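## Task

Viewed from the robot's side: batteries end up in the left red tote, plastic enclosures in the right red tote, and the bolt in the beige tote.

## Robot and tools

Robot: two arms, left_arm and right_arm, each with six joints plus a parallel gripper. Joint order for every row and every per-joint list: waist, shoulder, elbow, wrist pitch, wrist yaw, wrist roll. Stated ranges in radians: waist -2.618 to 3.054, shoulder 0.000 to 3.142, elbow 0.000 to 3.142, wrist pitch -1.571 to 1.571, wrist yaw -1.571 to 1.571, wrist roll -2.094 to 2.094. True ends may sit up to 0.059 rad either way. A target beyond an end by more than 0.059 and further out than the current angle is rejected; a target past the true end is clipped there, and the result may print "joint sent to its limit" (its absence proves nothing).

Frame: the scene frame has its origin on the table surface, centred between the nominal arm bases; +x points out over the table, +z up, left_arm is on +y. Names of arms do not match image sides. Real bases are offset from nominal; a BASES line, if present, gives the calibrated spot. Reported end_effector_position (metres) is the point between the finger pads, just behind the tips; end_effector_quat_wxyz is its orientation. Fingers point along gripper +z and close along gripper y. These readings can be a few cm off, more at long reach.

A row is always 14 numbers: left_arm's six absolute joint angles (rad) then its opening, then right_arm's six angles and opening. Angles are absolute joint targets, not offsets. Opening runs -1 (closed, 0 mm gap) to +1 (open, about 87 mm); 0.5 is about 69 mm, 0 about 43 mm, -0.5 about 18 mm. Every row carries both grippers: to leave one alone, resend its current command (0 is a real command). To hold a joint still, resend its "Joint targets" value.

execute_actions: actions is a list of actions; each action is up to 15 rows, one per 1/30 s step, and a short action repeats its last row to fill 15 steps. cameras picks images: omitted, null or ["all"] gives all, [] gives none. An empty actions list just reports state. Per step each joint's target is kept within 0.339 rad (waist, shoulder, elbow) or 2.2 rad (wrist joints) of its measured angle, and a row that would move a gripper over 200 mm is scaled back, so far targets need several actions.

move: target is one 14-number row or a list of up to 15 rows (absolute joint angles plus openings, same layout); all joints interpolate together, so grippers trace curves and nothing is avoided automatically. speed is rad/s for the joint with the farthest to go, 0.01 to 12.57, default 0.5, one value or one per target. blend (rad) rounds corners between listed targets. opening_speed (0.2 or more, per second on the -1..+1 scale) ramps the fingers. blocking=false returns after about 0.5 s while it runs; a new move then takes over from the current point. Finger changes in later list rows apply only after arrival at rest. The "move:" line reports the ending: done, off_target (rests more than 0.035 rad off), moving, held, or fault, plus limits=held if steps were withheld. Neither done nor off_target tells you about contact.

wait: seconds 0 to 10; arms keep their last command and a running move continues. stop: brakes a running move, needing some room. zoom_image: camera is cam_high, cam_left_wrist or cam_right_wrist; region is [x0, y0, x1, y1] in pixels of the latest image (origin top-left), at most 504 by 504. finished_scene: scene is the current number, 1 or 2; it is final and the goal must already hold without the robot.

Result lines: Joint positions and Joint velocities per arm in joint order (rad, rad/s), last value the gripper (0 closed to 1 open). "within noise" means the arm is still. Joint targets are what joints are being driven toward now. Tool commands shows current gripper commands. grip_measured is the finger reading on the -1..+1 scale; each gripper may be off by about 1 mm. To grasp, command about 0.04 below the grip_measured value at first contact for full force (roughly 20 N per pad); less squeezes more gently. "joint command not followed" means the clearance check altered some steps. Joint torques (N m) follow joint order, include arm weight, and joints 1 to 3 wrap at ±28 N m. MOTOR HOT appears at 75 °C; at 90 °C an OVER-TEMPERATURE FAULT folds that arm away for the rest of the scene; at 100 °C it goes limp. Holding loads, long reaches and pushing into unreachable poses heat motors.

Cameras: cam_high (fixed overhead view), cam_left_wrist and cam_right_wrist, each 672x504, with calibration given as K, distortion and T_world_to_cam; fixed-camera errors are smallest near image centre, and wrist images may lag during motion.

Avoid: anything ending up on the floor or left off the table (task fails), dropping parts or releasing them while moving, fast impacts, hard pressing into the table or objects, and any contact or squeeze between the two arms, including closing one gripper on the other's fingers, which can fail the scene. Arm stops and faults are costly. Loose objects can occasionally be nudged by outside pushes, so check placements before finishing.

Each tool is called after "Call:" by a JSON object that holds its "method" and its "body", one argument or row to a line.

## Session

Call:
{"method": "execute_actions", "body": {
  "actions": []
}}

Scene clock: 0.00 s.
left_arm: end_effector_position=(+0.2674, +0.1553, +0.2555) grip_measured=+0.998 end_effector_quat_wxyz=(+0.406, +0.004, +0.909, -0.092) | right_arm: end_effector_position=(+0.2794, -0.2838, +0.2416) grip_measured=+1.000 end_effector_quat_wxyz=(+0.311, +0.274, +0.910, +0.022)
Joint positions: left_arm=[-0.423 0.997 1.23 -0.959 -0.175 -0.373 0.999] | right_arm=[0.315 1.153 1.384 -1.251 0.333 0.853 1]
Joint velocities: within noise
Joint torques (N m): no reading
Motor temperatures (°C): left_arm=[29 31 32 28 28 29 27] | right_arm=[28 27 28 27 29 29 29]
Heat: left arm: 32 °C; right arm: 29 °C.
Joint targets: left_arm=[-0.423 0.995 1.242 -0.951 -0.175 -0.372] | right_arm=[0.315 1.149 1.394 -1.246 0.334 0.853]
Tool commands: left_gripper/opening=+1.0 right_gripper/opening=+1.0

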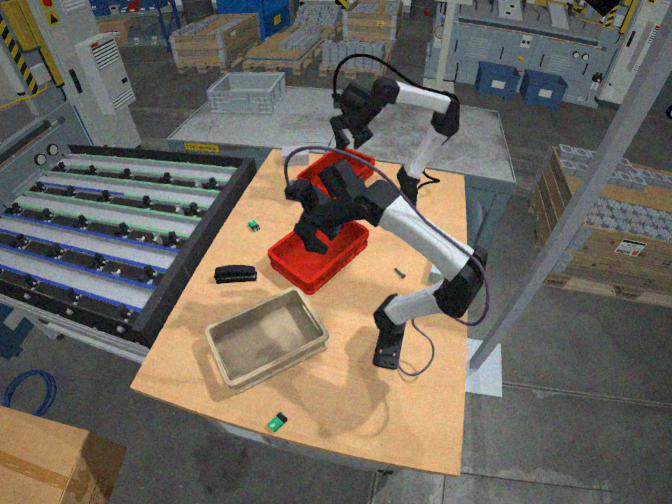

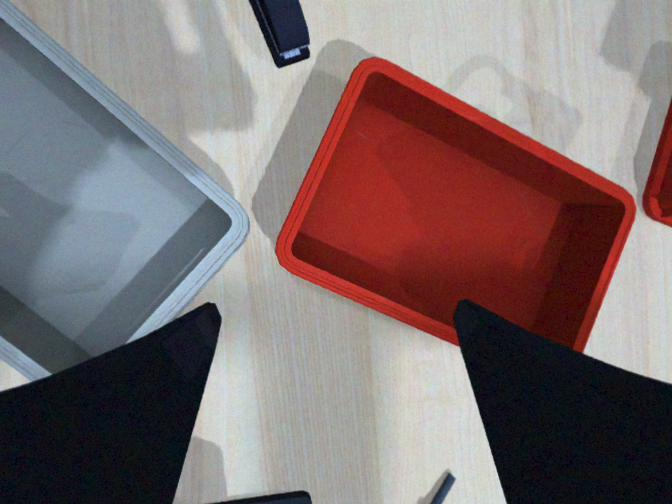

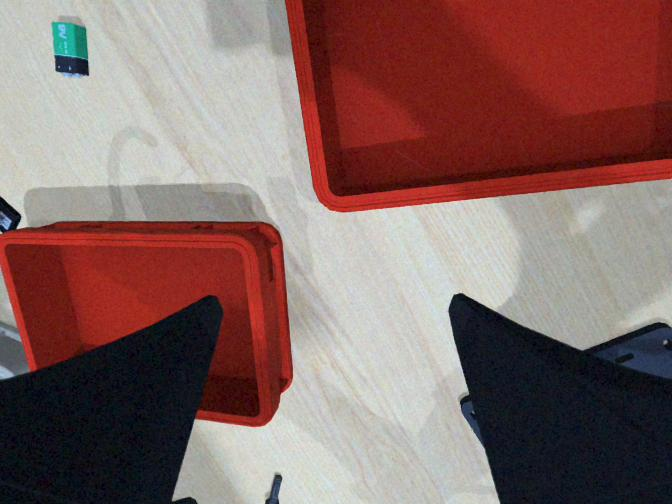

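Call:
{"method": "zoom_image", "body": {
  "camera": "cam_high",
  "region": [120, 130, 480, 300]
}}

Call:
{"method": "zoom_image", "body": {
  "camera": "cam_high",
  "region": [130, 250, 480, 480]
}}

Call:
{"method": "zoom_image", "body": {
  "camera": "cam_right_wrist",
  "region": [168, 0, 672, 504]
}}

Call:
{"method": "zoom_image", "body": {
  "camera": "cam_left_wrist",
  "region": [168, 0, 672, 504]
}}

Scaled by 1.400.

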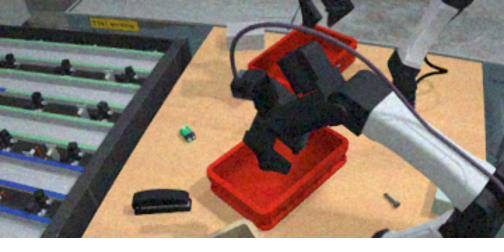

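Scaled by 1.440.

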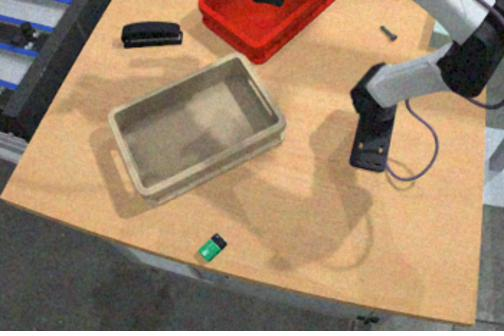

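Scaled by 1.000.

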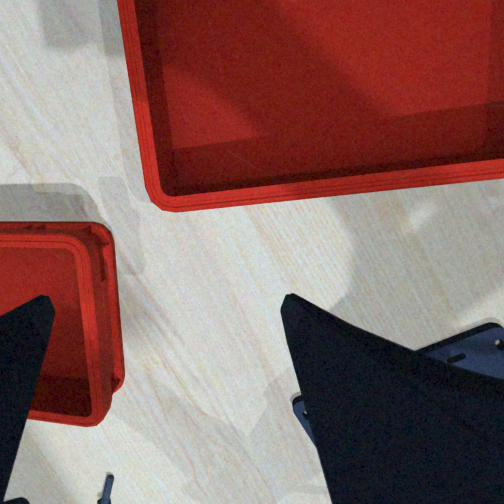

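Scaled by 1.000.

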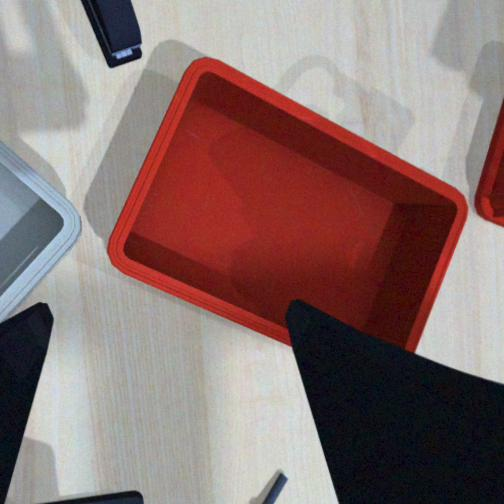

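Call:
{"method": "move", "body": {
  "target": [-1.4,1.0,1.23,-1.3,0,0,1,-0.36,1.6,1.6,-1.1,0,0,1],
  "speed": 0.9
}}

Scene clock: 77.60 s.
left_arm: end_effector_position=(+0.0541, +0.0725, +0.2122) grip_measured=+0.998 end_effector_quat_wxyz=(+0.195, +0.630, +0.734, -0.161) | right_arm: end_effector_position=(+0.3624, -0.4501, +0.1874) grip_measured=+1.000 end_effector_quat_wxyz=(+0.210, +0.156, +0.964, -0.038)
Joint positions: left_arm=[-1.393 0.997 1.23 -1.292 -0.015 -0.007 0.999] | right_arm=[-0.359 1.593 1.569 -1.116 0.012 0.008 1]
Joint velocities: within noise
Joint torques (N m): left_arm=[-0.39 -1.13 5.03 1.34 0.15 0.11] | right_arm=[-0.24 -6.37 10.3 1.06 -0.22 -0.02]
Motor temperatures (°C): left_arm=[29 31 38 33 28 29 27] | right_arm=[28 28 34 32 29 29 29]
Heat: left arm: 38 °C; right arm: 34 °C.
Joint targets: left_arm=[-1.400 1.000 1.230 -1.300 0.000 0.000] | right_arm=[-0.360 1.600 1.600 -1.100 0.000 0.000]
move: done
camera_calibration:
cam_left_wrist: T_world_to_cam=[[-0.989199, -0.146131, -0.0114847, 0.0658851], [-0.14144, 0.930994, 0.336518, -0.105012], [-0.0384836, 0.334508, -0.941607, 0.312881], [0, 0, 0, 1]] pos_world=[0.0623613, 0.00273265, 0.330706]
cam_right_wrist: T_world_to_cam=[[-0.325817, -0.945432, 0.000860247, -0.308735], [-0.857486, 0.295891, 0.420911, 0.388563], [-0.398198, 0.136402, -0.907101, 0.515718], [0, 0, 0, 1]] pos_world=[0.437954, -0.477206, 0.304523]

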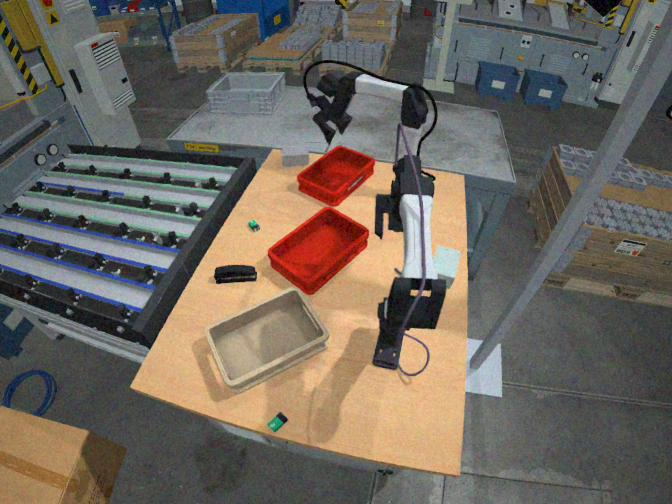

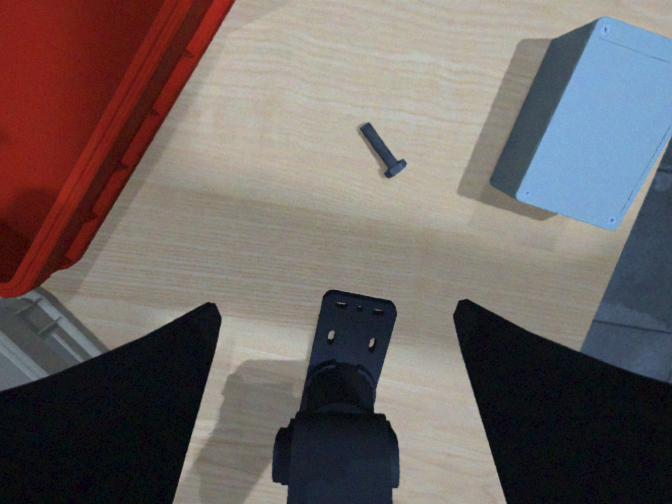

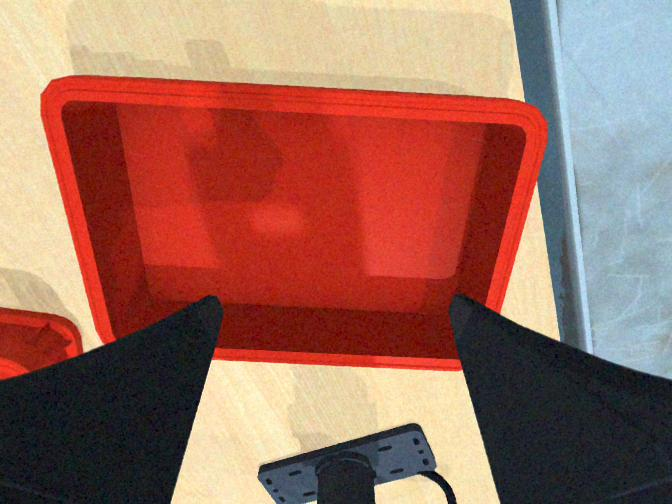

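Call:
{"method": "move", "body": {
  "target": [-1.53,1.449,1.24,-1.362,0,-0.785,0.4,-0.3,1.75,1.75,-0.95,0,0,1],
  "speed": 0.9
}}

Scene clock: 132.70 s.
left_arm: end_effector_position=(+0.0009, +0.0462, +0.1318) grip_measured=+0.400 end_effector_quat_wxyz=(+0.007, +0.381, +0.924, -0.001) | right_arm: end_effector_position=(+0.4391, -0.4521, +0.1976) grip_measured=+1.000 end_effector_quat_wxyz=(+0.284, +0.129, +0.949, -0.041)
Joint positions: left_arm=[-1.524 1.445 1.23 -1.349 -0.013 -0.778 0.7] | right_arm=[-0.307 1.738 1.718 -0.968 0.011 0.008 1]
Joint velocities: within noise
Joint torques (N m): left_arm=[-0.46 -4.77 5.72 0.34 0.07 0.01] | right_arm=[0.58 -7.36 10.66 1.26 -0.21 -0.01]
Motor temperatures (°C): left_arm=[29 31 38 32 28 29 27] | right_arm=[28 30 40 33 29 29 29]
Heat: left arm: 38 °C; right arm: 40 °C.
Joint targets: left_arm=[-1.530 1.449 1.240 -1.362 0.000 -0.785] | right_arm=[-0.300 1.750 1.750 -0.950 0.000 0.000]
move: done
camera_calibration:
cam_left_wrist: T_world_to_cam=[[-0.710857, -0.70333, -0.00291459, 0.0328737], [-0.470593, 0.472541, 0.745149, -0.0932922], [-0.522709, 0.531066, -0.666892, 0.199028], [0, 0, 0, 1]] pos_world=[0.0834993, -0.0384913, 0.202342]
cam_right_wrist: T_world_to_cam=[[-0.275262, -0.961366, -0.00261471, -0.314353], [-0.923518, 0.263667, 0.278559, 0.493132], [-0.267107, 0.0790913, -0.960416, 0.482871], [0, 0, 0, 1]] pos_world=[0.497865, -0.470421, 0.325569]

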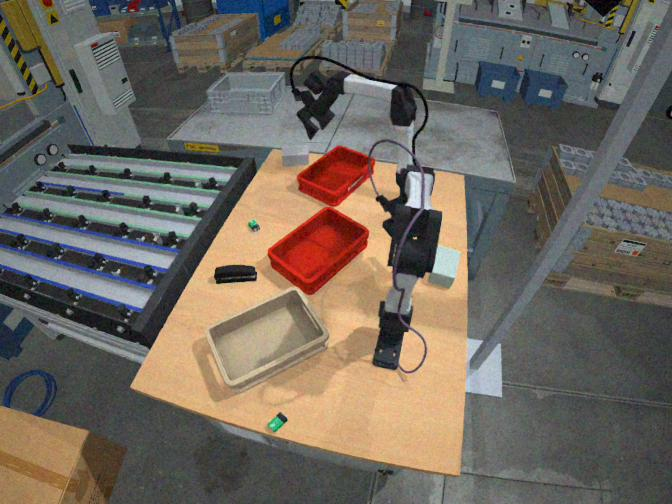

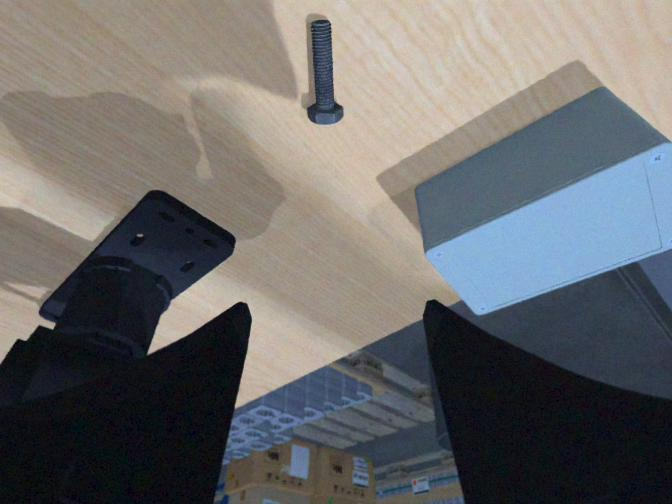

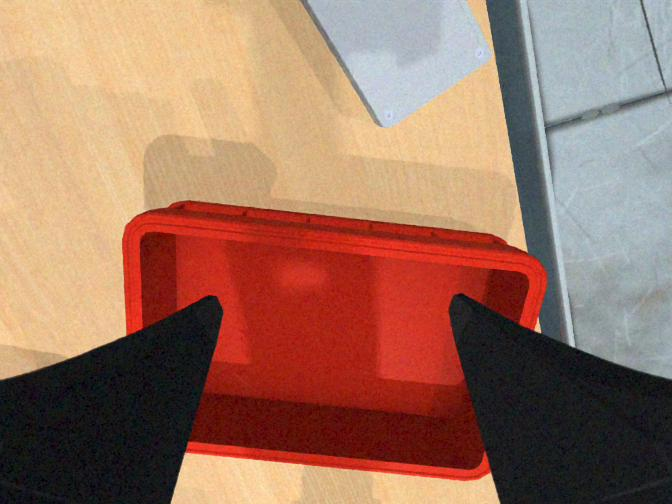

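Call:
{"method": "move", "body": {
  "target": [-1.435,1.587,1.015,-0.998,0,-0.685,0.1,-0.3,1.75,1.75,-0.95,0,0,1],
  "speed": 0.6,
  "cameras": ["cam_left_wrist"]
}}

Scene clock: 152.47 s.
left_arm: end_effector_position=(+0.0227, +0.0290, +0.0472) grip_measured=+0.100 end_effector_quat_wxyz=(+0.003, +0.383, +0.924, +0.008) | right_arm: end_effector_position=(+0.4391, -0.4521, +0.1976) grip_measured=+1.000 end_effector_quat_wxyz=(+0.285, +0.129, +0.949, -0.041)
Joint positions: left_arm=[-1.441 1.582 1.016 -1.016 -0.013 -0.691 0.55] | right_arm=[-0.307 1.738 1.718 -0.967 0.011 0.008 1]
Joint velocities: within noise
Joint torques (N m): left_arm=[0.55 -5.7 4.7 0.65 0.06 0.1] | right_arm=[0.58 -7.36 10.65 1.26 -0.21 -0.01]
Motor temperatures (°C): left_arm=[29 32 38 31 28 29 27] | right_arm=[28 32 42 34 29 29 29]
Heat: left arm: 38 °C; right arm: 42 °C.
Joint targets: left_arm=[-1.435 1.587 1.015 -0.998 0.000 -0.685] | right_arm=[-0.300 1.750 1.750 -0.950 0.000 0.000]
move: done
camera_calibration:
cam_left_wrist: T_world_to_cam=[[-0.712987, -0.701014, -0.0151472, 0.0365905], [-0.468322, 0.46002, 0.754358, -0.0120961], [-0.521847, 0.544941, -0.656288, 0.162259], [0, 0, 0, 1]] pos_world=[0.105098, -0.0572067, 0.116168]
Images, in order (width x height): cam_left_wrist 672x504.

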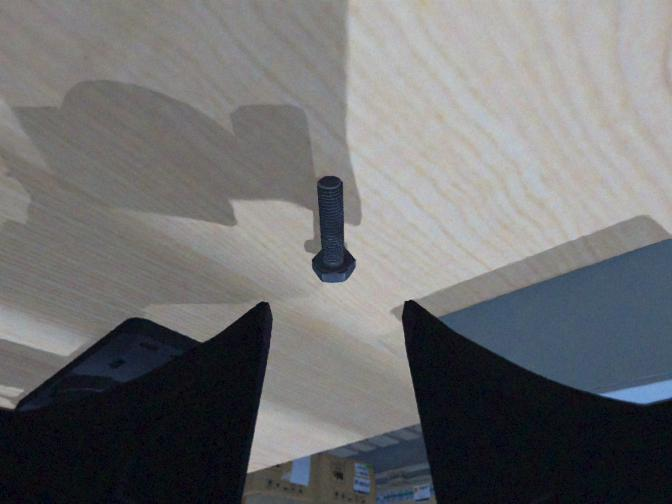

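Call:
{"method": "move", "body": {
  "target": [-1.41,1.66,0.945,-0.85,0,-0.665,0.0,-0.3,1.75,1.75,-0.95,0,0,1],
  "speed": 0.3,
  "cameras": ["cam_left_wrist"]
}}

Scene clock: 166.83 s.
left_arm: end_effector_position=(+0.0297, +0.0225, +0.0137) grip_measured=+0.000 end_effector_quat_wxyz=(+0.005, +0.381, +0.925, +0.004) | right_arm: end_effector_position=(+0.4392, -0.4521, +0.1977) grip_measured=+1.000 end_effector_quat_wxyz=(+0.285, +0.129, +0.949, -0.041)
Joint positions: left_arm=[-1.416 1.653 0.947 -0.868 -0.013 -0.671 0.5] | right_arm=[-0.307 1.738 1.718 -0.967 0.011 0.008 1]
Joint velocities: within noise
Joint torques (N m): left_arm=[0.62 -5.87 4.41 0.67 0.07 0.1] | right_arm=[0.57 -7.39 10.63 1.26 -0.21 -0.01]
Motor temperatures (°C): left_arm=[29 32 37 31 28 29 27] | right_arm=[28 33 43 35 29 29 29]
Heat: left arm: 37 °C; right arm: 43 °C.
Joint targets: left_arm=[-1.410 1.660 0.945 -0.850 0.000 -0.665] | right_arm=[-0.300 1.750 1.750 -0.950 0.000 0.000]
move: done
camera_calibration:
cam_left_wrist: T_world_to_cam=[[-0.710007, -0.704124, -0.00991767, 0.0364458], [-0.470772, 0.464137, 0.7503, 0.0195882], [-0.523701, 0.537387, -0.661023, 0.147789], [0, 0, 0, 1]] pos_world=[0.112496, -0.0628491, 0.0833562]
Images, in order (width x height): cam_left_wrist 672x504.

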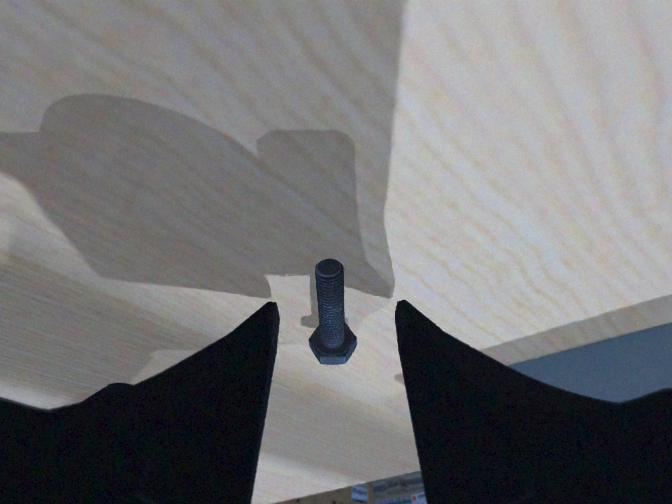

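Call:
{"method": "move", "body": {
  "target": [-1.41,1.66,0.945,-0.85,0,-0.665,-0.9,-0.3,1.75,1.75,-0.95,0,0,1],
  "opening_speed": 1.0,
  "cameras": ["cam_left_wrist"]
}}

Scene clock: 173.20 s.
left_arm: end_effector_position=(+0.0297, +0.0225, +0.0141) grip_measured=-0.897 end_effector_quat_wxyz=(+0.003, +0.381, +0.924, +0.004) | right_arm: end_effector_position=(+0.4392, -0.4521, +0.1977) grip_measured=+1.000 end_effector_quat_wxyz=(+0.285, +0.129, +0.949, -0.041)
Joint positions: left_arm=[-1.414 1.653 0.949 -0.869 -0.009 -0.668 0.052] | right_arm=[-0.307 1.738 1.718 -0.967 0.011 0.008 1]
Joint velocities: within noise
Joint torques (N m): left_arm=[0.36 -5.85 4.26 0.66 0.06 0.08] | right_arm=[0.58 -7.39 10.62 1.26 -0.2 -0.01]
Motor temperatures (°C): left_arm=[29 33 37 31 28 29 27] | right_arm=[28 33 43 35 29 29 29]
Heat: left arm: 37 °C; right arm: 43 °C.
Joint targets: left_arm=[-1.410 1.660 0.945 -0.850 0.000 -0.665] | right_arm=[-0.300 1.750 1.750 -0.950 0.000 0.000]
move: done
camera_calibration:
cam_left_wrist: T_world_to_cam=[[-0.710829, -0.703328, -0.00722247, 0.0363562], [-0.467391, 0.464653, 0.752093, 0.0190955], [-0.525612, 0.537985, -0.659018, 0.148042], [0, 0, 0, 1]] pos_world=[0.112581, -0.0629469, 0.0834635]
Images, in order (width x height): cam_left_wrist 672x504.

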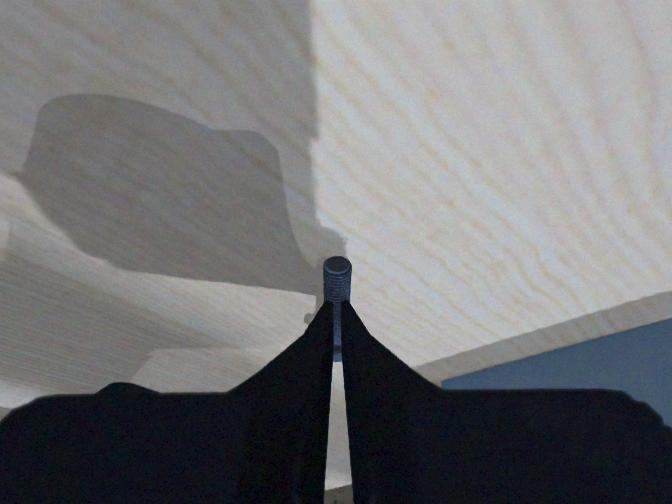

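Call:
{"method": "move", "body": {
  "target": [
    [-1.41,1.66,0.945,-0.85,0,-0.665,0.0,-0.3,1.75,1.75,-0.95,0,0,1],
    [-1.41,1.676,0.927,-0.816,0,-0.665,0.0,-0.3,1.75,1.75,-0.95,0,0,1],
    [-1.41,1.676,0.927,-0.816,0,-0.665,-1.0,-0.3,1.75,1.75,-0.95,0,0,1]
  ],
  "opening_speed": 1.2,
  "speed": 0.2,
  "cameras": ["cam_left_wrist"]
}}

Scene clock: 184.93 s.
left_arm: end_effector_position=(+0.0298, +0.0216, +0.0065) grip_measured=-0.749 end_effector_quat_wxyz=(+0.004, +0.381, +0.924, +0.002) | right_arm: end_effector_position=(+0.4392, -0.4521, +0.1977) grip_measured=+1.000 end_effector_quat_wxyz=(+0.285, +0.129, +0.949, -0.041)
Joint positions: left_arm=[-1.414 1.667 0.931 -0.834 -0.009 -0.667 0.125] | right_arm=[-0.307 1.738 1.718 -0.967 0.011 0.008 1]
Joint velocities: within noise
Joint torques (N m): left_arm=[0.42 -5.76 4.16 0.66 0.02 0.07] | right_arm=[0.58 -7.38 10.63 1.26 -0.21 -0.01]
Motor temperatures (°C): left_arm=[29 33 37 31 28 29 28] | right_arm=[28 33 44 36 29 29 29]
Heat: left arm: 37 °C; right arm: 44 °C.
Joint targets: left_arm=[-1.410 1.676 0.927 -0.816 0.000 -0.665] | right_arm=[-0.300 1.750 1.750 -0.950 0.000 0.000]
move: done
camera_calibration:
cam_left_wrist: T_world_to_cam=[[-0.7111, -0.703074, -0.00485777, 0.0357396], [-0.467545, 0.467699, 0.750106, 0.0253328], [-0.525108, 0.535671, -0.6613, 0.143636], [0, 0, 0, 1]] pos_world=[0.112683, -0.0636623, 0.0761579]
Images, in order (width x height): cam_left_wrist 672x504.

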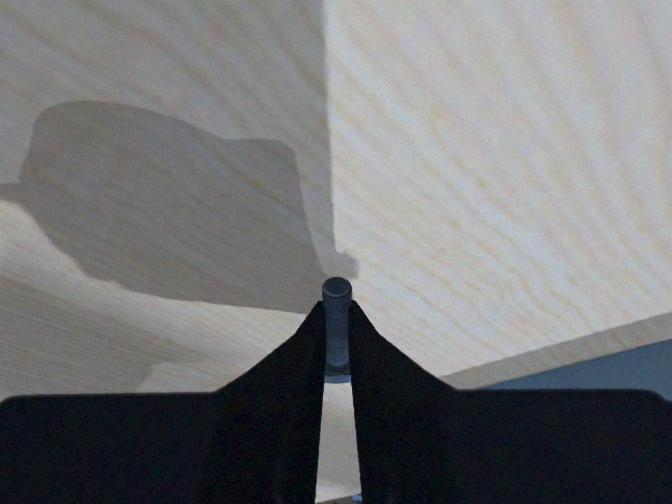

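Call:
{"method": "move", "body": {
  "target": [
    [-1.41,1.449,1.24,-1.362,0,-0.665,-1,-0.3,1.75,1.75,-0.95,0,0,1],
    [-1.3,1.1,1.23,-1.4,0,-0.6,-1,-0.3,1.75,1.75,-0.95,0,0,1],
    [0.3,1.4,1.6,-1.45,0,0,-1,-0.3,1.75,1.75,-0.95,0,0,1]
  ],
  "speed": 0.9,
  "blend": 0.1,
  "cameras": ["cam_left_wrist","cam_high"]
}}

Scene clock: 198.30 s.
left_arm: end_effector_position=(+0.2572, +0.3196, +0.2258) grip_measured=-0.749 end_effector_quat_wxyz=(+0.152, -0.132, +0.979, +0.023) | right_arm: end_effector_position=(+0.4392, -0.4521, +0.1977) grip_measured=+1.000 end_effector_quat_wxyz=(+0.285, +0.129, +0.949, -0.041)
Joint positions: left_arm=[0.295 1.393 1.572 -1.441 -0.007 -0.008 0.125] | right_arm=[-0.307 1.738 1.718 -0.967 0.011 0.008 1]
Joint velocities: within noise
Joint torques (N m): left_arm=[0.54 -3.88 7.17 0.99 0.05 0.1] | right_arm=[0.58 -7.39 10.65 1.26 -0.21 0]
Motor temperatures (°C): left_arm=[29 33 37 31 28 29 28] | right_arm=[28 33 45 36 29 29 29]
Heat: left arm: 37 °C; right arm: 45 °C.
Joint targets: left_arm=[0.300 1.400 1.600 -1.450 0.000 0.000] | right_arm=[-0.300 1.750 1.750 -0.950 0.000 0.000]
move: done
camera_calibration:
cam_left_wrist: T_world_to_cam=[[0.256638, -0.966495, -0.00496323, 0.243289], [-0.825582, -0.221885, 0.518827, 0.192419], [-0.502545, -0.129053, -0.854865, 0.498805], [0, 0, 0, 1]] pos_world=[0.347092, 0.342205, 0.327786]
Images, in order (width x height): cam_high 672x504, cam_left_wrist 672x504.

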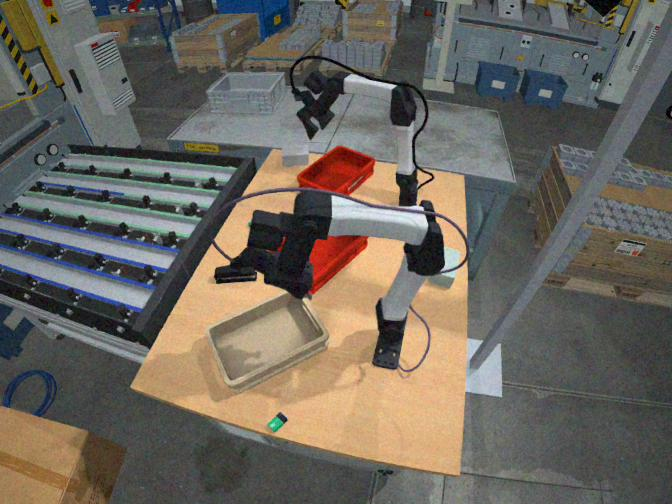

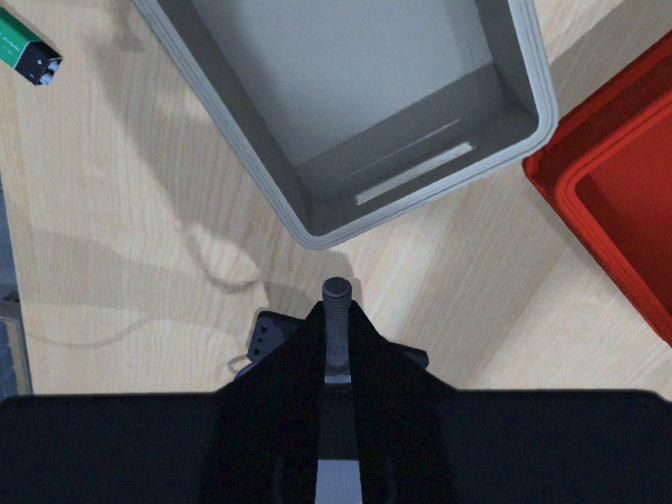

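Call:
{"method": "move", "body": {
  "target": [
    [0.31,1.932,1.91,-1.543,0,0,-1,-0.3,1.75,1.75,-0.95,0,0,1],
    [0.31,1.922,1.54,-1.18,0,0,-1,-0.3,1.75,1.75,-0.95,0,0,1]
  ],
  "speed": 0.7,
  "blend": 0.04,
  "cameras": ["cam_left_wrist","cam_high"]
}}

Scene clock: 215.47 s.
left_arm: end_effector_position=(+0.3313, +0.3420, +0.0753) grip_measured=-0.749 end_effector_quat_wxyz=(-0.006, -0.136, +0.991, +0.003) | right_arm: end_effector_position=(+0.4392, -0.4521, +0.1977) grip_measured=+1.000 end_effector_quat_wxyz=(+0.285, +0.129, +0.949, -0.041)
Joint positions: left_arm=[0.303 1.927 1.541 -1.196 -0.007 -0.007 0.125] | right_arm=[-0.307 1.738 1.718 -0.967 0.011 0.008 1]
Joint velocities: within noise
Joint torques (N m): left_arm=[0.69 -9.98 4.94 0.62 0.04 0.11] | right_arm=[0.55 -7.38 10.66 1.26 -0.21 -0.01]
Motor temperatures (°C): left_arm=[29 33 39 31 28 29 28] | right_arm=[28 34 45 37 29 29 29]
Heat: left arm: 39 °C; right arm: 45 °C.
Joint targets: left_arm=[0.310 1.922 1.540 -1.180 0.000 0.000] | right_arm=[-0.300 1.750 1.750 -0.950 0.000 0.000]
move: done
camera_calibration:
cam_left_wrist: T_world_to_cam=[[0.262386, -0.96495, -0.00507985, 0.242796], [-0.624541, -0.173832, 0.761401, 0.235379], [-0.735597, -0.196609, -0.648261, 0.494988], [0, 0, 0, 1]] pos_world=[0.447409, 0.372521, 0.142897]
Images, in order (width x height): cam_high 672x504, cam_left_wrist 672x504.

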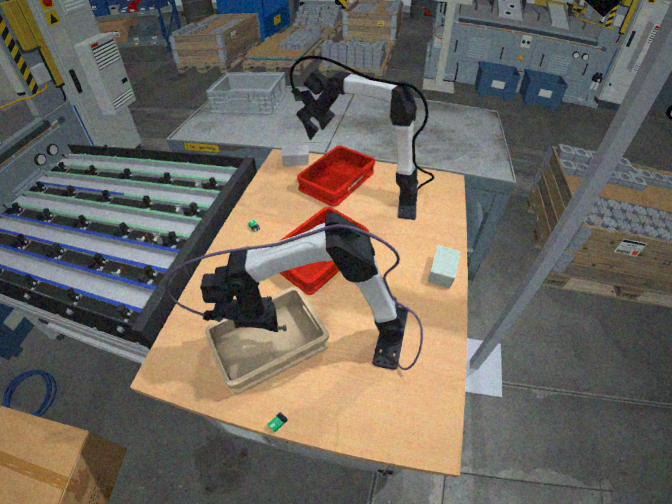

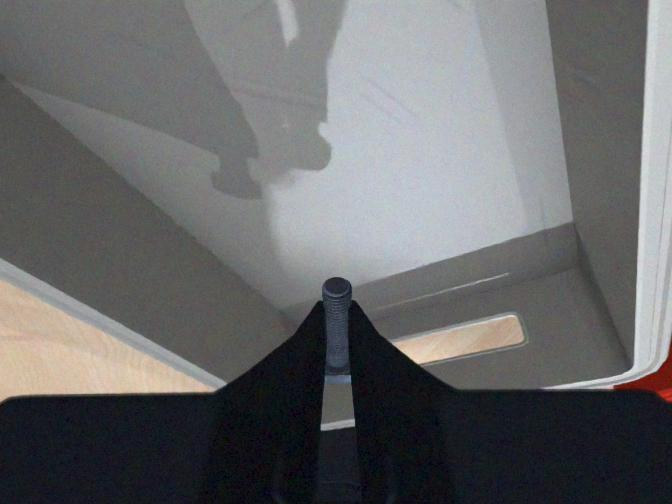

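Call:
{"method": "move", "body": {
  "target": [
    [0.31,1.961,1.405,-1.012,0,0,-1,-0.3,1.75,1.75,-0.95,0,0,1],
    [0.31,1.961,1.405,-1.012,0,0,-0.4,-0.3,1.75,1.75,-0.95,0,0,1],
    [0.31,1.932,1.91,-1.543,0,0,0.5,-0.3,1.75,1.75,-0.95,0,0,1]
  ],
  "speed": 0.4,
  "opening_speed": 1,
  "cameras": ["cam_left_wrist","cam_high"]
}}

Scene clock: 230.17 s.
left_arm: end_effector_position=(+0.3329, +0.3424, +0.1528) grip_measured=+0.500 end_effector_quat_wxyz=(-0.015, -0.136, +0.991, +0.002) | right_arm: end_effector_position=(+0.4392, -0.4521, +0.1977) grip_measured=+1.000 end_effector_quat_wxyz=(+0.285, +0.129, +0.949, -0.041)
Joint positions: left_arm=[0.303 1.956 1.887 -1.531 -0.007 -0.007 0.75] | right_arm=[-0.307 1.738 1.718 -0.967 0.011 0.008 1]
Joint velocities: within noise
Joint torques (N m): left_arm=[0.7 -11.95 6.83 0.29 0.06 0.1] | right_arm=[0.59 -7.38 10.65 1.26 -0.21 -0.01]
Motor temperatures (°C): left_arm=[29 36 39 31 28 29 28] | right_arm=[28 34 46 37 29 29 29]
Heat: left arm: 39 °C; right arm: 46 °C.
Joint targets: left_arm=[0.310 1.932 1.910 -1.543 0.000 0.000] | right_arm=[-0.300 1.750 1.750 -0.950 0.000 0.000]
move: done
camera_calibration:
cam_left_wrist: T_world_to_cam=[[0.261945, -0.965069, -0.00509058, 0.24334], [-0.611016, -0.169924, 0.773166, 0.169781], [-0.747023, -0.199417, -0.634184, 0.549163], [0, 0, 0, 1]] pos_world=[0.450235, 0.373202, 0.21824]
Images, in order (width x height): cam_high 672x504, cam_left_wrist 672x504.

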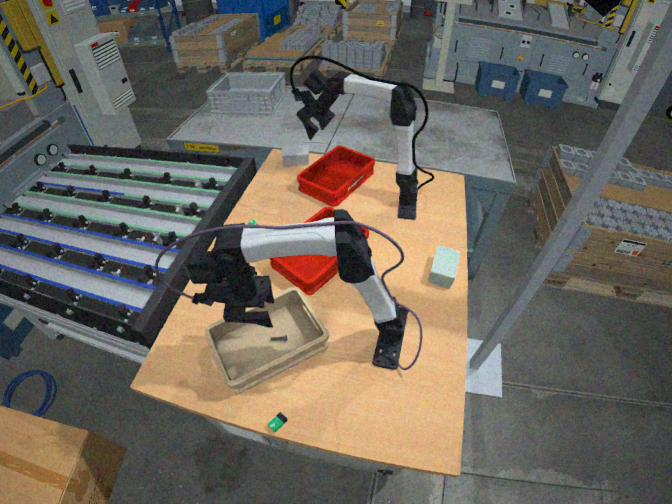

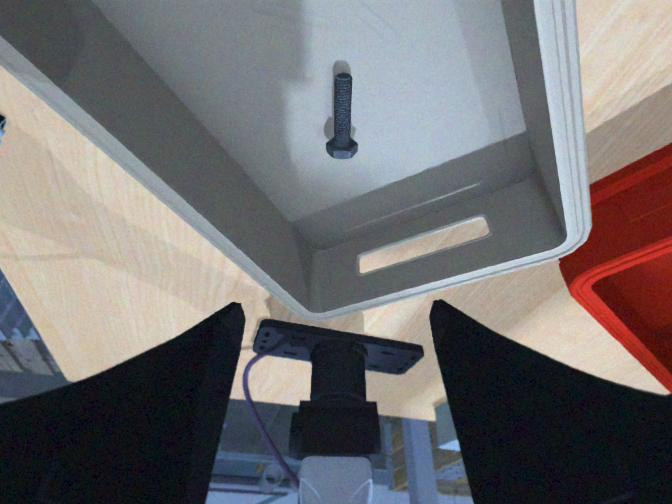

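Call:
{"method": "move", "body": {
  "target": [0.945,2.118,2.219,-1.57,0,0,1,-0.36,2.056,2.175,-1.3,0,0,1],
  "speed": 0.8
}}

Scene clock: 254.17 s.
left_arm: end_effector_position=(+0.2554, +0.5563, +0.1690) grip_measured=+0.998 end_effector_quat_wxyz=(+0.043, -0.443, +0.895, +0.024) | right_arm: end_effector_position=(+0.4508, -0.4765, +0.1854) grip_measured=+1.000 end_effector_quat_wxyz=(+0.184, +0.155, +0.970, -0.033)
Joint positions: left_arm=[0.95 2.107 2.193 -1.558 -0.005 -0.006 0.999] | right_arm=[-0.355 2.044 2.145 -1.296 0.01 0.008 1]
Joint velocities: within noise
Joint torques (N m): left_arm=[-0.17 -9.68 6.98 0.55 0.04 0.07] | right_arm=[-0.64 -9.52 9.96 0.81 -0.2 -0.01]
Motor temperatures (°C): left_arm=[29 39 40 30 28 29 28] | right_arm=[28 34 47 37 29 29 29]
Heat: left arm: 40 °C; right arm: 47 °C.
Joint targets: left_arm=[0.945 2.118 2.219 -1.570 0.000 0.000] | right_arm=[-0.360 2.056 2.175 -1.300 0.000 0.000]
move: done
camera_calibration:
cam_left_wrist: T_world_to_cam=[[0.790127, -0.612933, -0.00347445, 0.139014], [-0.444225, -0.576534, 0.685764, 0.344581], [-0.422331, -0.540298, -0.727815, 0.666638], [0, 0, 0, 1]] pos_world=[0.324774, 0.644052, 0.249371]
cam_right_wrist: T_world_to_cam=[[-0.320925, -0.947104, 0.00096041, -0.307858], [-0.835799, 0.283686, 0.470066, 0.448304], [-0.445474, 0.150053, -0.882631, 0.57606], [0, 0, 0, 1]] pos_world=[0.532513, -0.505191, 0.298011]

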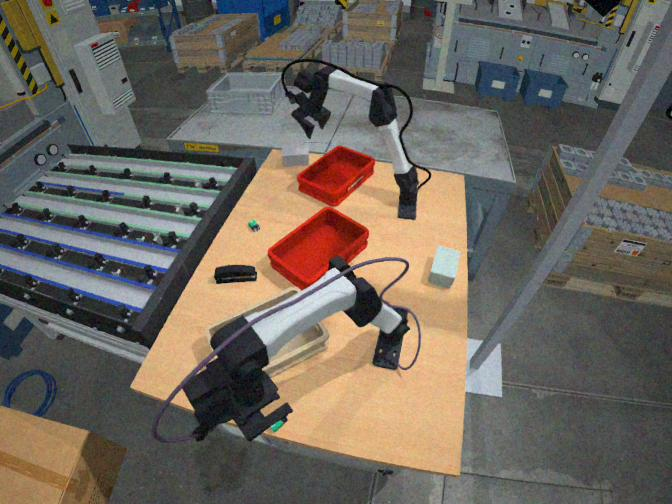

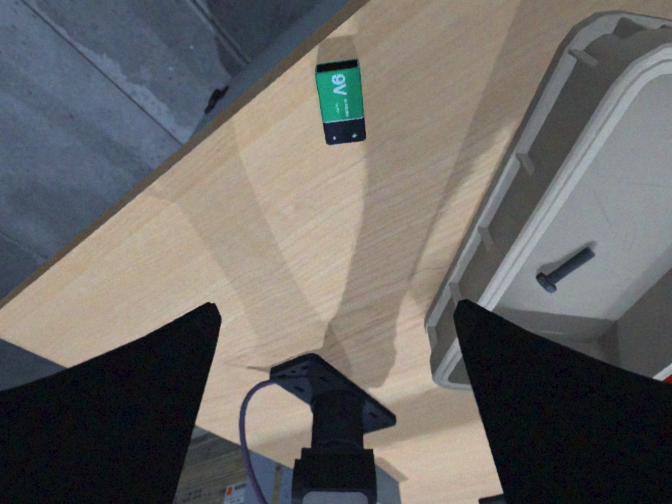

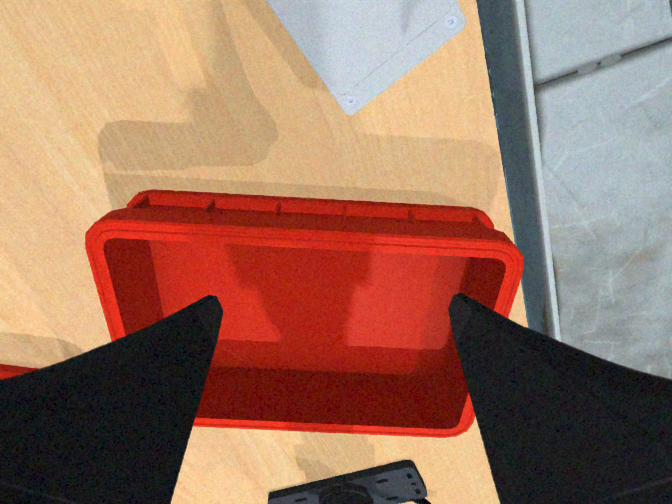

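Call:
{"method": "move", "body": {
  "target": [0.937,2.213,1.936,-1.29,0,-0.15,0.4,-0.508,2.194,2.19,-1.122,-0.43,-0.74,1],
  "speed": 0.6
}}

Scene clock: 289.63 s.
left_arm: end_effector_position=(+0.2677, +0.5588, +0.0700) grip_measured=+0.400 end_effector_quat_wxyz=(-0.002, -0.502, +0.865, +0.002) | right_arm: end_effector_position=(+0.4977, -0.5189, +0.1465) grip_measured=+1.000 end_effector_quat_wxyz=(+0.278, -0.172, +0.943, +0.056)
Joint positions: left_arm=[0.944 2.205 1.938 -1.307 -0.005 -0.144 0.7] | right_arm=[-0.504 2.181 2.158 -1.138 -0.414 -0.73 1]
Joint velocities: within noise
Joint torques (N m): left_arm=[-0.39 -10.85 4.81 0.68 0.01 -0.01] | right_arm=[-0.47 -10.71 10.36 1 -0.53 -0.03]
Motor temperatures (°C): left_arm=[29 40 39 30 28 29 28] | right_arm=[28 38 46 35 29 29 29]
Heat: left arm: 40 °C; right arm: 46 °C.
Joint targets: left_arm=[0.937 2.213 1.936 -1.290 0.000 -0.150] | right_arm=[-0.508 2.194 2.190 -1.122 -0.430 -0.740]
move: done
camera_calibration:
cam_left_wrist: T_world_to_cam=[[0.86373, -0.503943, -0.00356785, 0.0500012], [-0.327527, -0.566715, 0.756016, 0.377745], [-0.383011, -0.651825, -0.654543, 0.647905], [0, 0, 0, 1]] pos_world=[0.328689, 0.661592, 0.138679]
cam_right_wrist: T_world_to_cam=[[0.348617, -0.937116, -0.0167406, -0.658412], [-0.896202, -0.33852, 0.28675, 0.251778], [-0.274385, -0.0849632, -0.957859, 0.372902], [0, 0, 0, 1]] pos_world=[0.557497, -0.500093, 0.273968]

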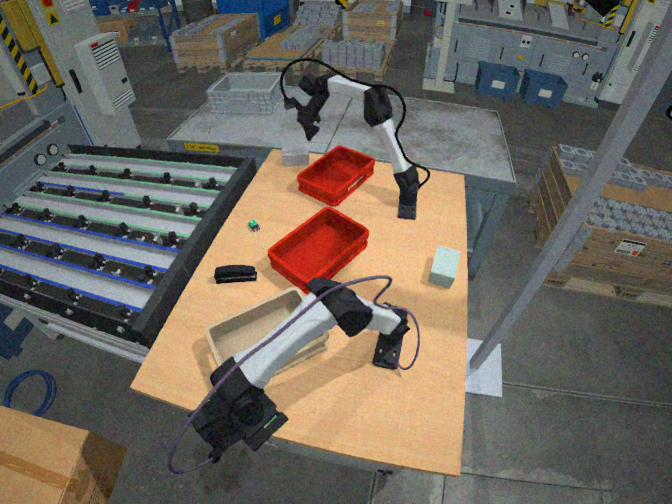

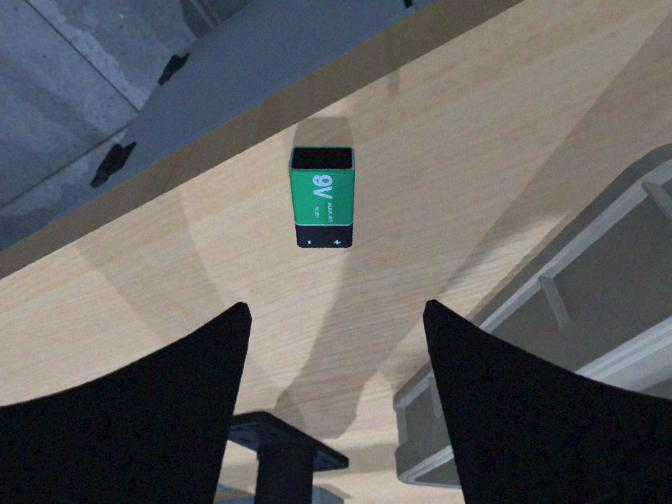

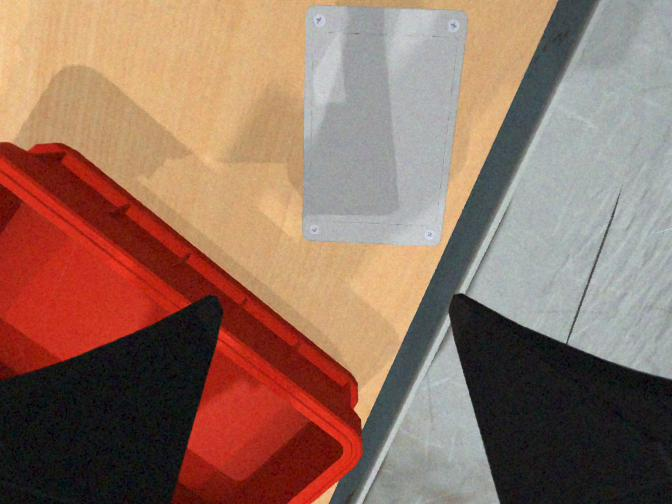

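Call:
{"method": "move", "body": {
  "target": [0.95,2.292,1.835,-1.11,0,-0.137,0.4,-0.562,2.179,1.981,-0.928,-0.43,-0.755,1],
  "speed": 0.3,
  "cameras": ["cam_left_wrist","cam_right_wrist"]
}}

Scene clock: 315.53 s.
left_arm: end_effector_position=(+0.2743, +0.5674, +0.0121) grip_measured=+0.400 end_effector_quat_wxyz=(-0.003, -0.501, +0.865, +0.002) | right_arm: end_effector_position=(+0.4974, -0.5488, +0.1055) grip_measured=+1.000 end_effector_quat_wxyz=(+0.288, -0.156, +0.944, +0.040)
Joint positions: left_arm=[0.944 2.283 1.837 -1.128 -0.005 -0.143 0.7] | right_arm=[-0.558 2.181 1.987 -0.945 -0.417 -0.746 1]
Joint velocities: within noise
Joint torques (N m): left_arm=[0.61 -11.3 4.85 0.64 0.03 0.1] | right_arm=[-0.47 -12.4 6.71 1.04 -0.52 -0.03]
Motor temperatures (°C): left_arm=[29 40 40 30 28 29 28] | right_arm=[28 42 46 35 29 29 29]
Heat: left arm: 40 °C; right arm: 46 °C.
Joint targets: left_arm=[0.950 2.292 1.835 -1.110 0.000 -0.137] | right_arm=[-0.562 2.179 1.981 -0.928 -0.430 -0.755]
move: done
camera_calibration:
cam_left_wrist: T_world_to_cam=[[0.86353, -0.504284, -0.00363946, 0.0485934], [-0.327595, -0.566427, 0.756202, 0.428344], [-0.383402, -0.651811, -0.654328, 0.618217], [0, 0, 0, 1]] pos_world=[0.335387, 0.670091, 0.0807793]
cam_right_wrist: T_world_to_cam=[[0.310878, -0.95043, 0.00610234, -0.678033], [-0.915388, -0.297675, 0.271025, 0.286877], [-0.255774, -0.0898415, -0.962553, 0.319551], [0, 0, 0, 1]] pos_world=[0.555122, -0.530318, 0.233972]
Images, in order (width x height): cam_left_wrist 672x504, cam_right_wrist 672x504.

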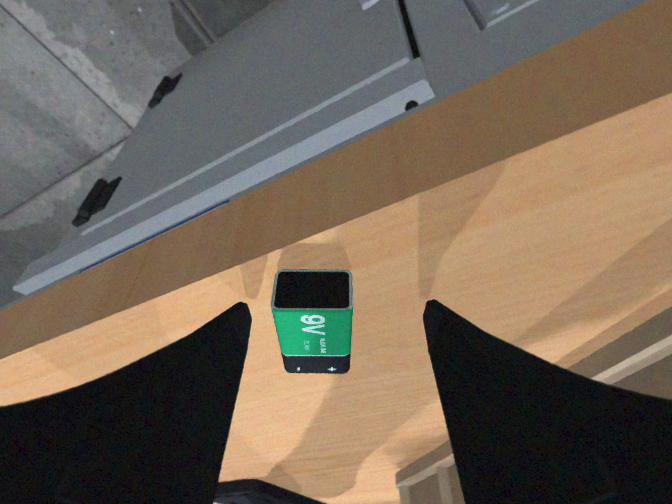

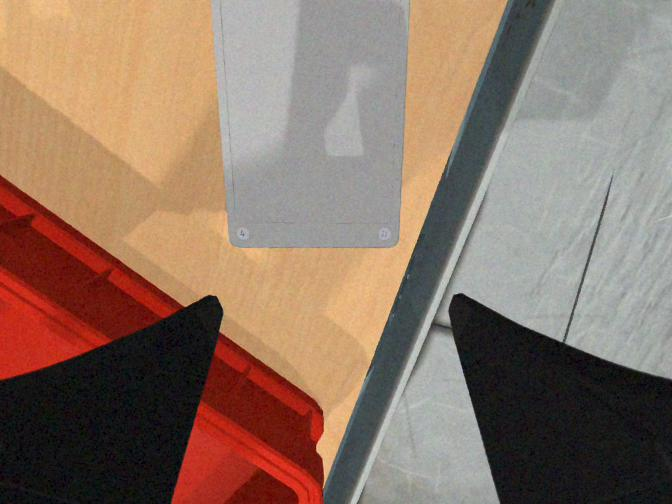

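Call:
{"method": "move", "body": {
  "target": [
    [0.968,2.292,1.835,-1.11,0,-0.137,0.4,-0.564,2.109,1.871,-0.888,-0.43,-0.755,1],
    [0.968,2.292,1.835,-1.11,0,-0.137,0.4,-0.541,2.17,1.871,-0.827,-0.43,-0.735,1],
    [0.968,2.292,1.835,-1.11,0,-0.137,-0.6,-0.541,2.17,1.871,-0.827,-0.43,-0.735,1]
  ],
  "speed": 0.25,
  "opening_speed": 1.0,
  "cameras": ["cam_left_wrist","cam_right_wrist"]
}}

Scene clock: 337.73 s.
left_arm: end_effector_position=(+0.2685, +0.5723, +0.0121) grip_measured=-0.335 end_effector_quat_wxyz=(-0.002, -0.510, +0.860, +0.002) | right_arm: end_effector_position=(+0.4984, -0.5425, +0.0822) grip_measured=+1.000 end_effector_quat_wxyz=(+0.289, -0.160, +0.943, +0.042)
Joint positions: left_arm=[0.963 2.283 1.837 -1.127 -0.005 -0.143 0.333] | right_arm=[-0.546 2.171 1.879 -0.844 -0.417 -0.741 1]
Joint velocities: within noise
Joint torques (N m): left_arm=[0.57 -11.37 4.72 0.65 0.03 0.1] | right_arm=[0.44 -12.3 6.58 1.03 -0.52 0.15]
Motor temperatures (°C): left_arm=[29 40 40 30 28 29 28] | right_arm=[28 46 44 36 29 29 29]
Heat: left arm: 40 °C; right arm: 46 °C.
Joint targets: left_arm=[0.968 2.292 1.835 -1.110 0.000 -0.137] | right_arm=[-0.541 2.170 1.871 -0.827 -0.430 -0.735]
move: done
camera_calibration:
cam_left_wrist: T_world_to_cam=[[0.872814, -0.488041, -0.00345279, 0.0442739], [-0.31745, -0.573073, 0.755521, 0.430347], [-0.370704, -0.658333, -0.655115, 0.619525], [0, 0, 0, 1]] pos_world=[0.327631, 0.676082, 0.0808771]
cam_right_wrist: T_world_to_cam=[[0.318824, -0.947796, 0.00573986, -0.674667], [-0.9133, -0.30559, 0.269256, 0.290777], [-0.253446, -0.0910876, -0.963051, 0.296135], [0, 0, 0, 1]] pos_world=[0.555721, -0.523614, 0.210772]
Images, in order (width x height): cam_left_wrist 672x504, cam_right_wrist 672x504.

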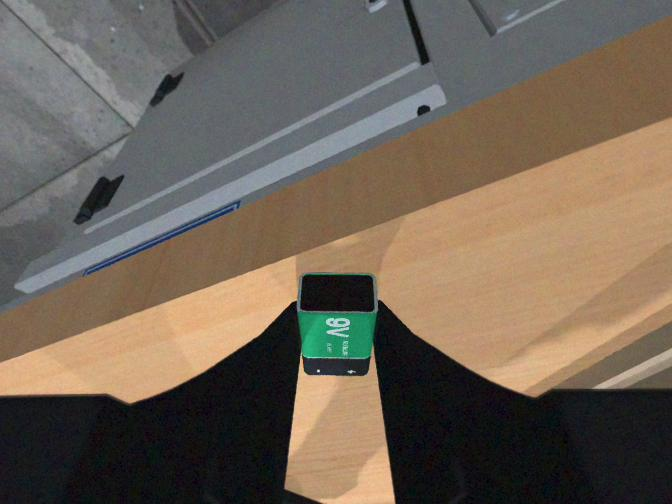

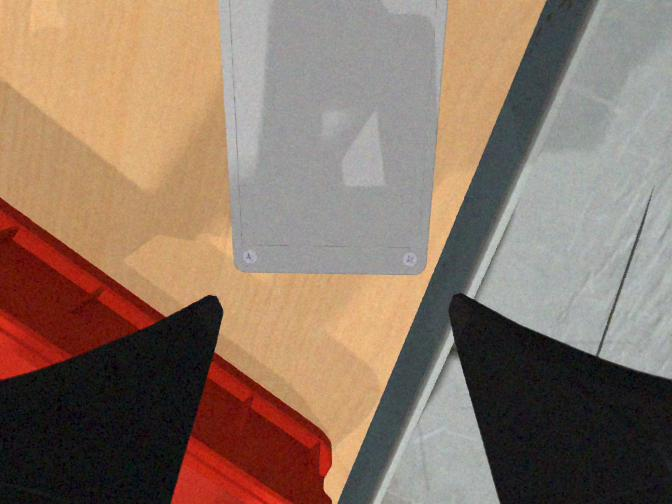

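Call:
{"method": "move", "body": {
  "target": [0.968,2.0,1.85,-1.3,0,-0.137,-0.6,-0.519,2.2035,1.871,-0.7935,-0.43,-0.72,1],
  "speed": 0.3,
  "cameras": ["cam_left_wrist","cam_right_wrist"]
}}

Scene clock: 345.90 s.
left_arm: end_effector_position=(+0.2522, +0.5506, +0.1069) grip_measured=-0.335 end_effector_quat_wxyz=(+0.037, -0.509, +0.860, +0.018) | right_arm: end_effector_position=(+0.5085, -0.5357, +0.0765) grip_measured=+1.000 end_effector_quat_wxyz=(+0.294, -0.164, +0.941, +0.042)
Joint positions: left_arm=[0.963 2.038 1.837 -1.287 -0.005 -0.143 0.333] | right_arm=[-0.526 2.188 1.879 -0.811 -0.417 -0.727 1]
Joint velocities: within noise
Joint torques (N m): left_arm=[0.55 -14.28 6.28 0.5 0.02 0.1] | right_arm=[0.58 -10.8 6.58 1.05 -0.52 0.15]
Motor temperatures (°C): left_arm=[29 41 40 30 28 29 28] | right_arm=[28 45 44 36 29 29 29]
Heat: left arm: 41 °C; right arm: 45 °C.
Joint targets: left_arm=[0.968 2.000 1.850 -1.300 0.000 -0.137] | right_arm=[-0.519 2.204 1.871 -0.794 -0.430 -0.720]
move: off_target (left_arm); left_arm: the shoulder is farthest, 0.038 rad from its target
camera_calibration:
cam_left_wrist: T_world_to_cam=[[0.872707, -0.488179, 0.00801305, 0.0471231], [-0.354633, -0.622518, 0.697643, 0.383967], [-0.335587, -0.61168, -0.7164, 0.633246], [0, 0, 0, 1]] pos_world=[0.307552, 0.649375, 0.185407]
cam_right_wrist: T_world_to_cam=[[0.326834, -0.945038, 0.00904166, -0.674297], [-0.91365, -0.313503, 0.258765, 0.300389], [-0.241709, -0.0928342, -0.965898, 0.2871], [0, 0, 0, 1]] pos_world=[0.564228, -0.516411, 0.205676]
Images, in order (width x height): cam_left_wrist 672x504, cam_right_wrist 672x504.

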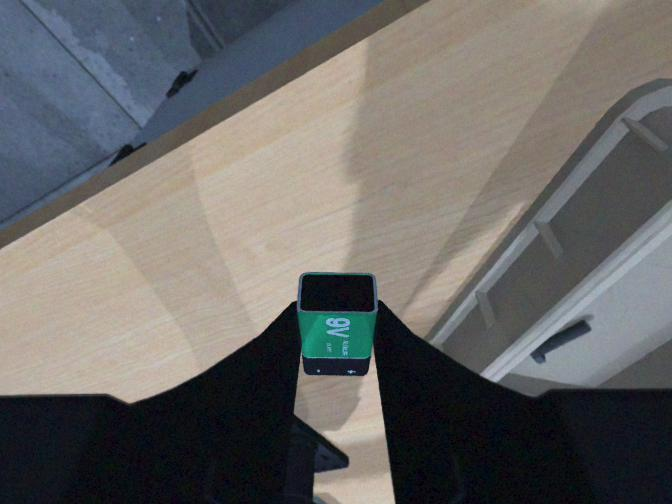

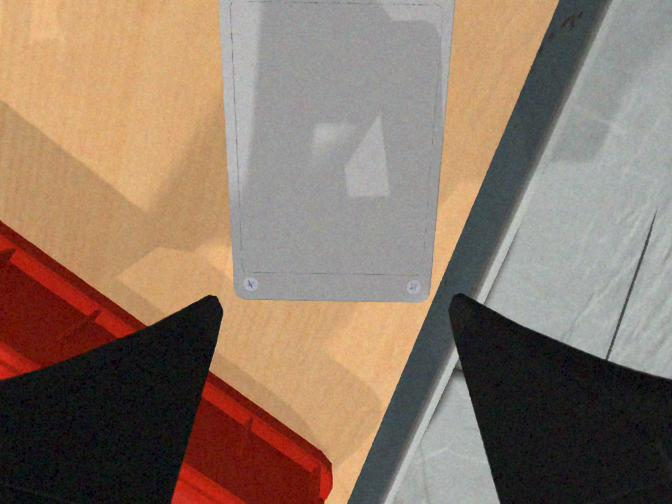

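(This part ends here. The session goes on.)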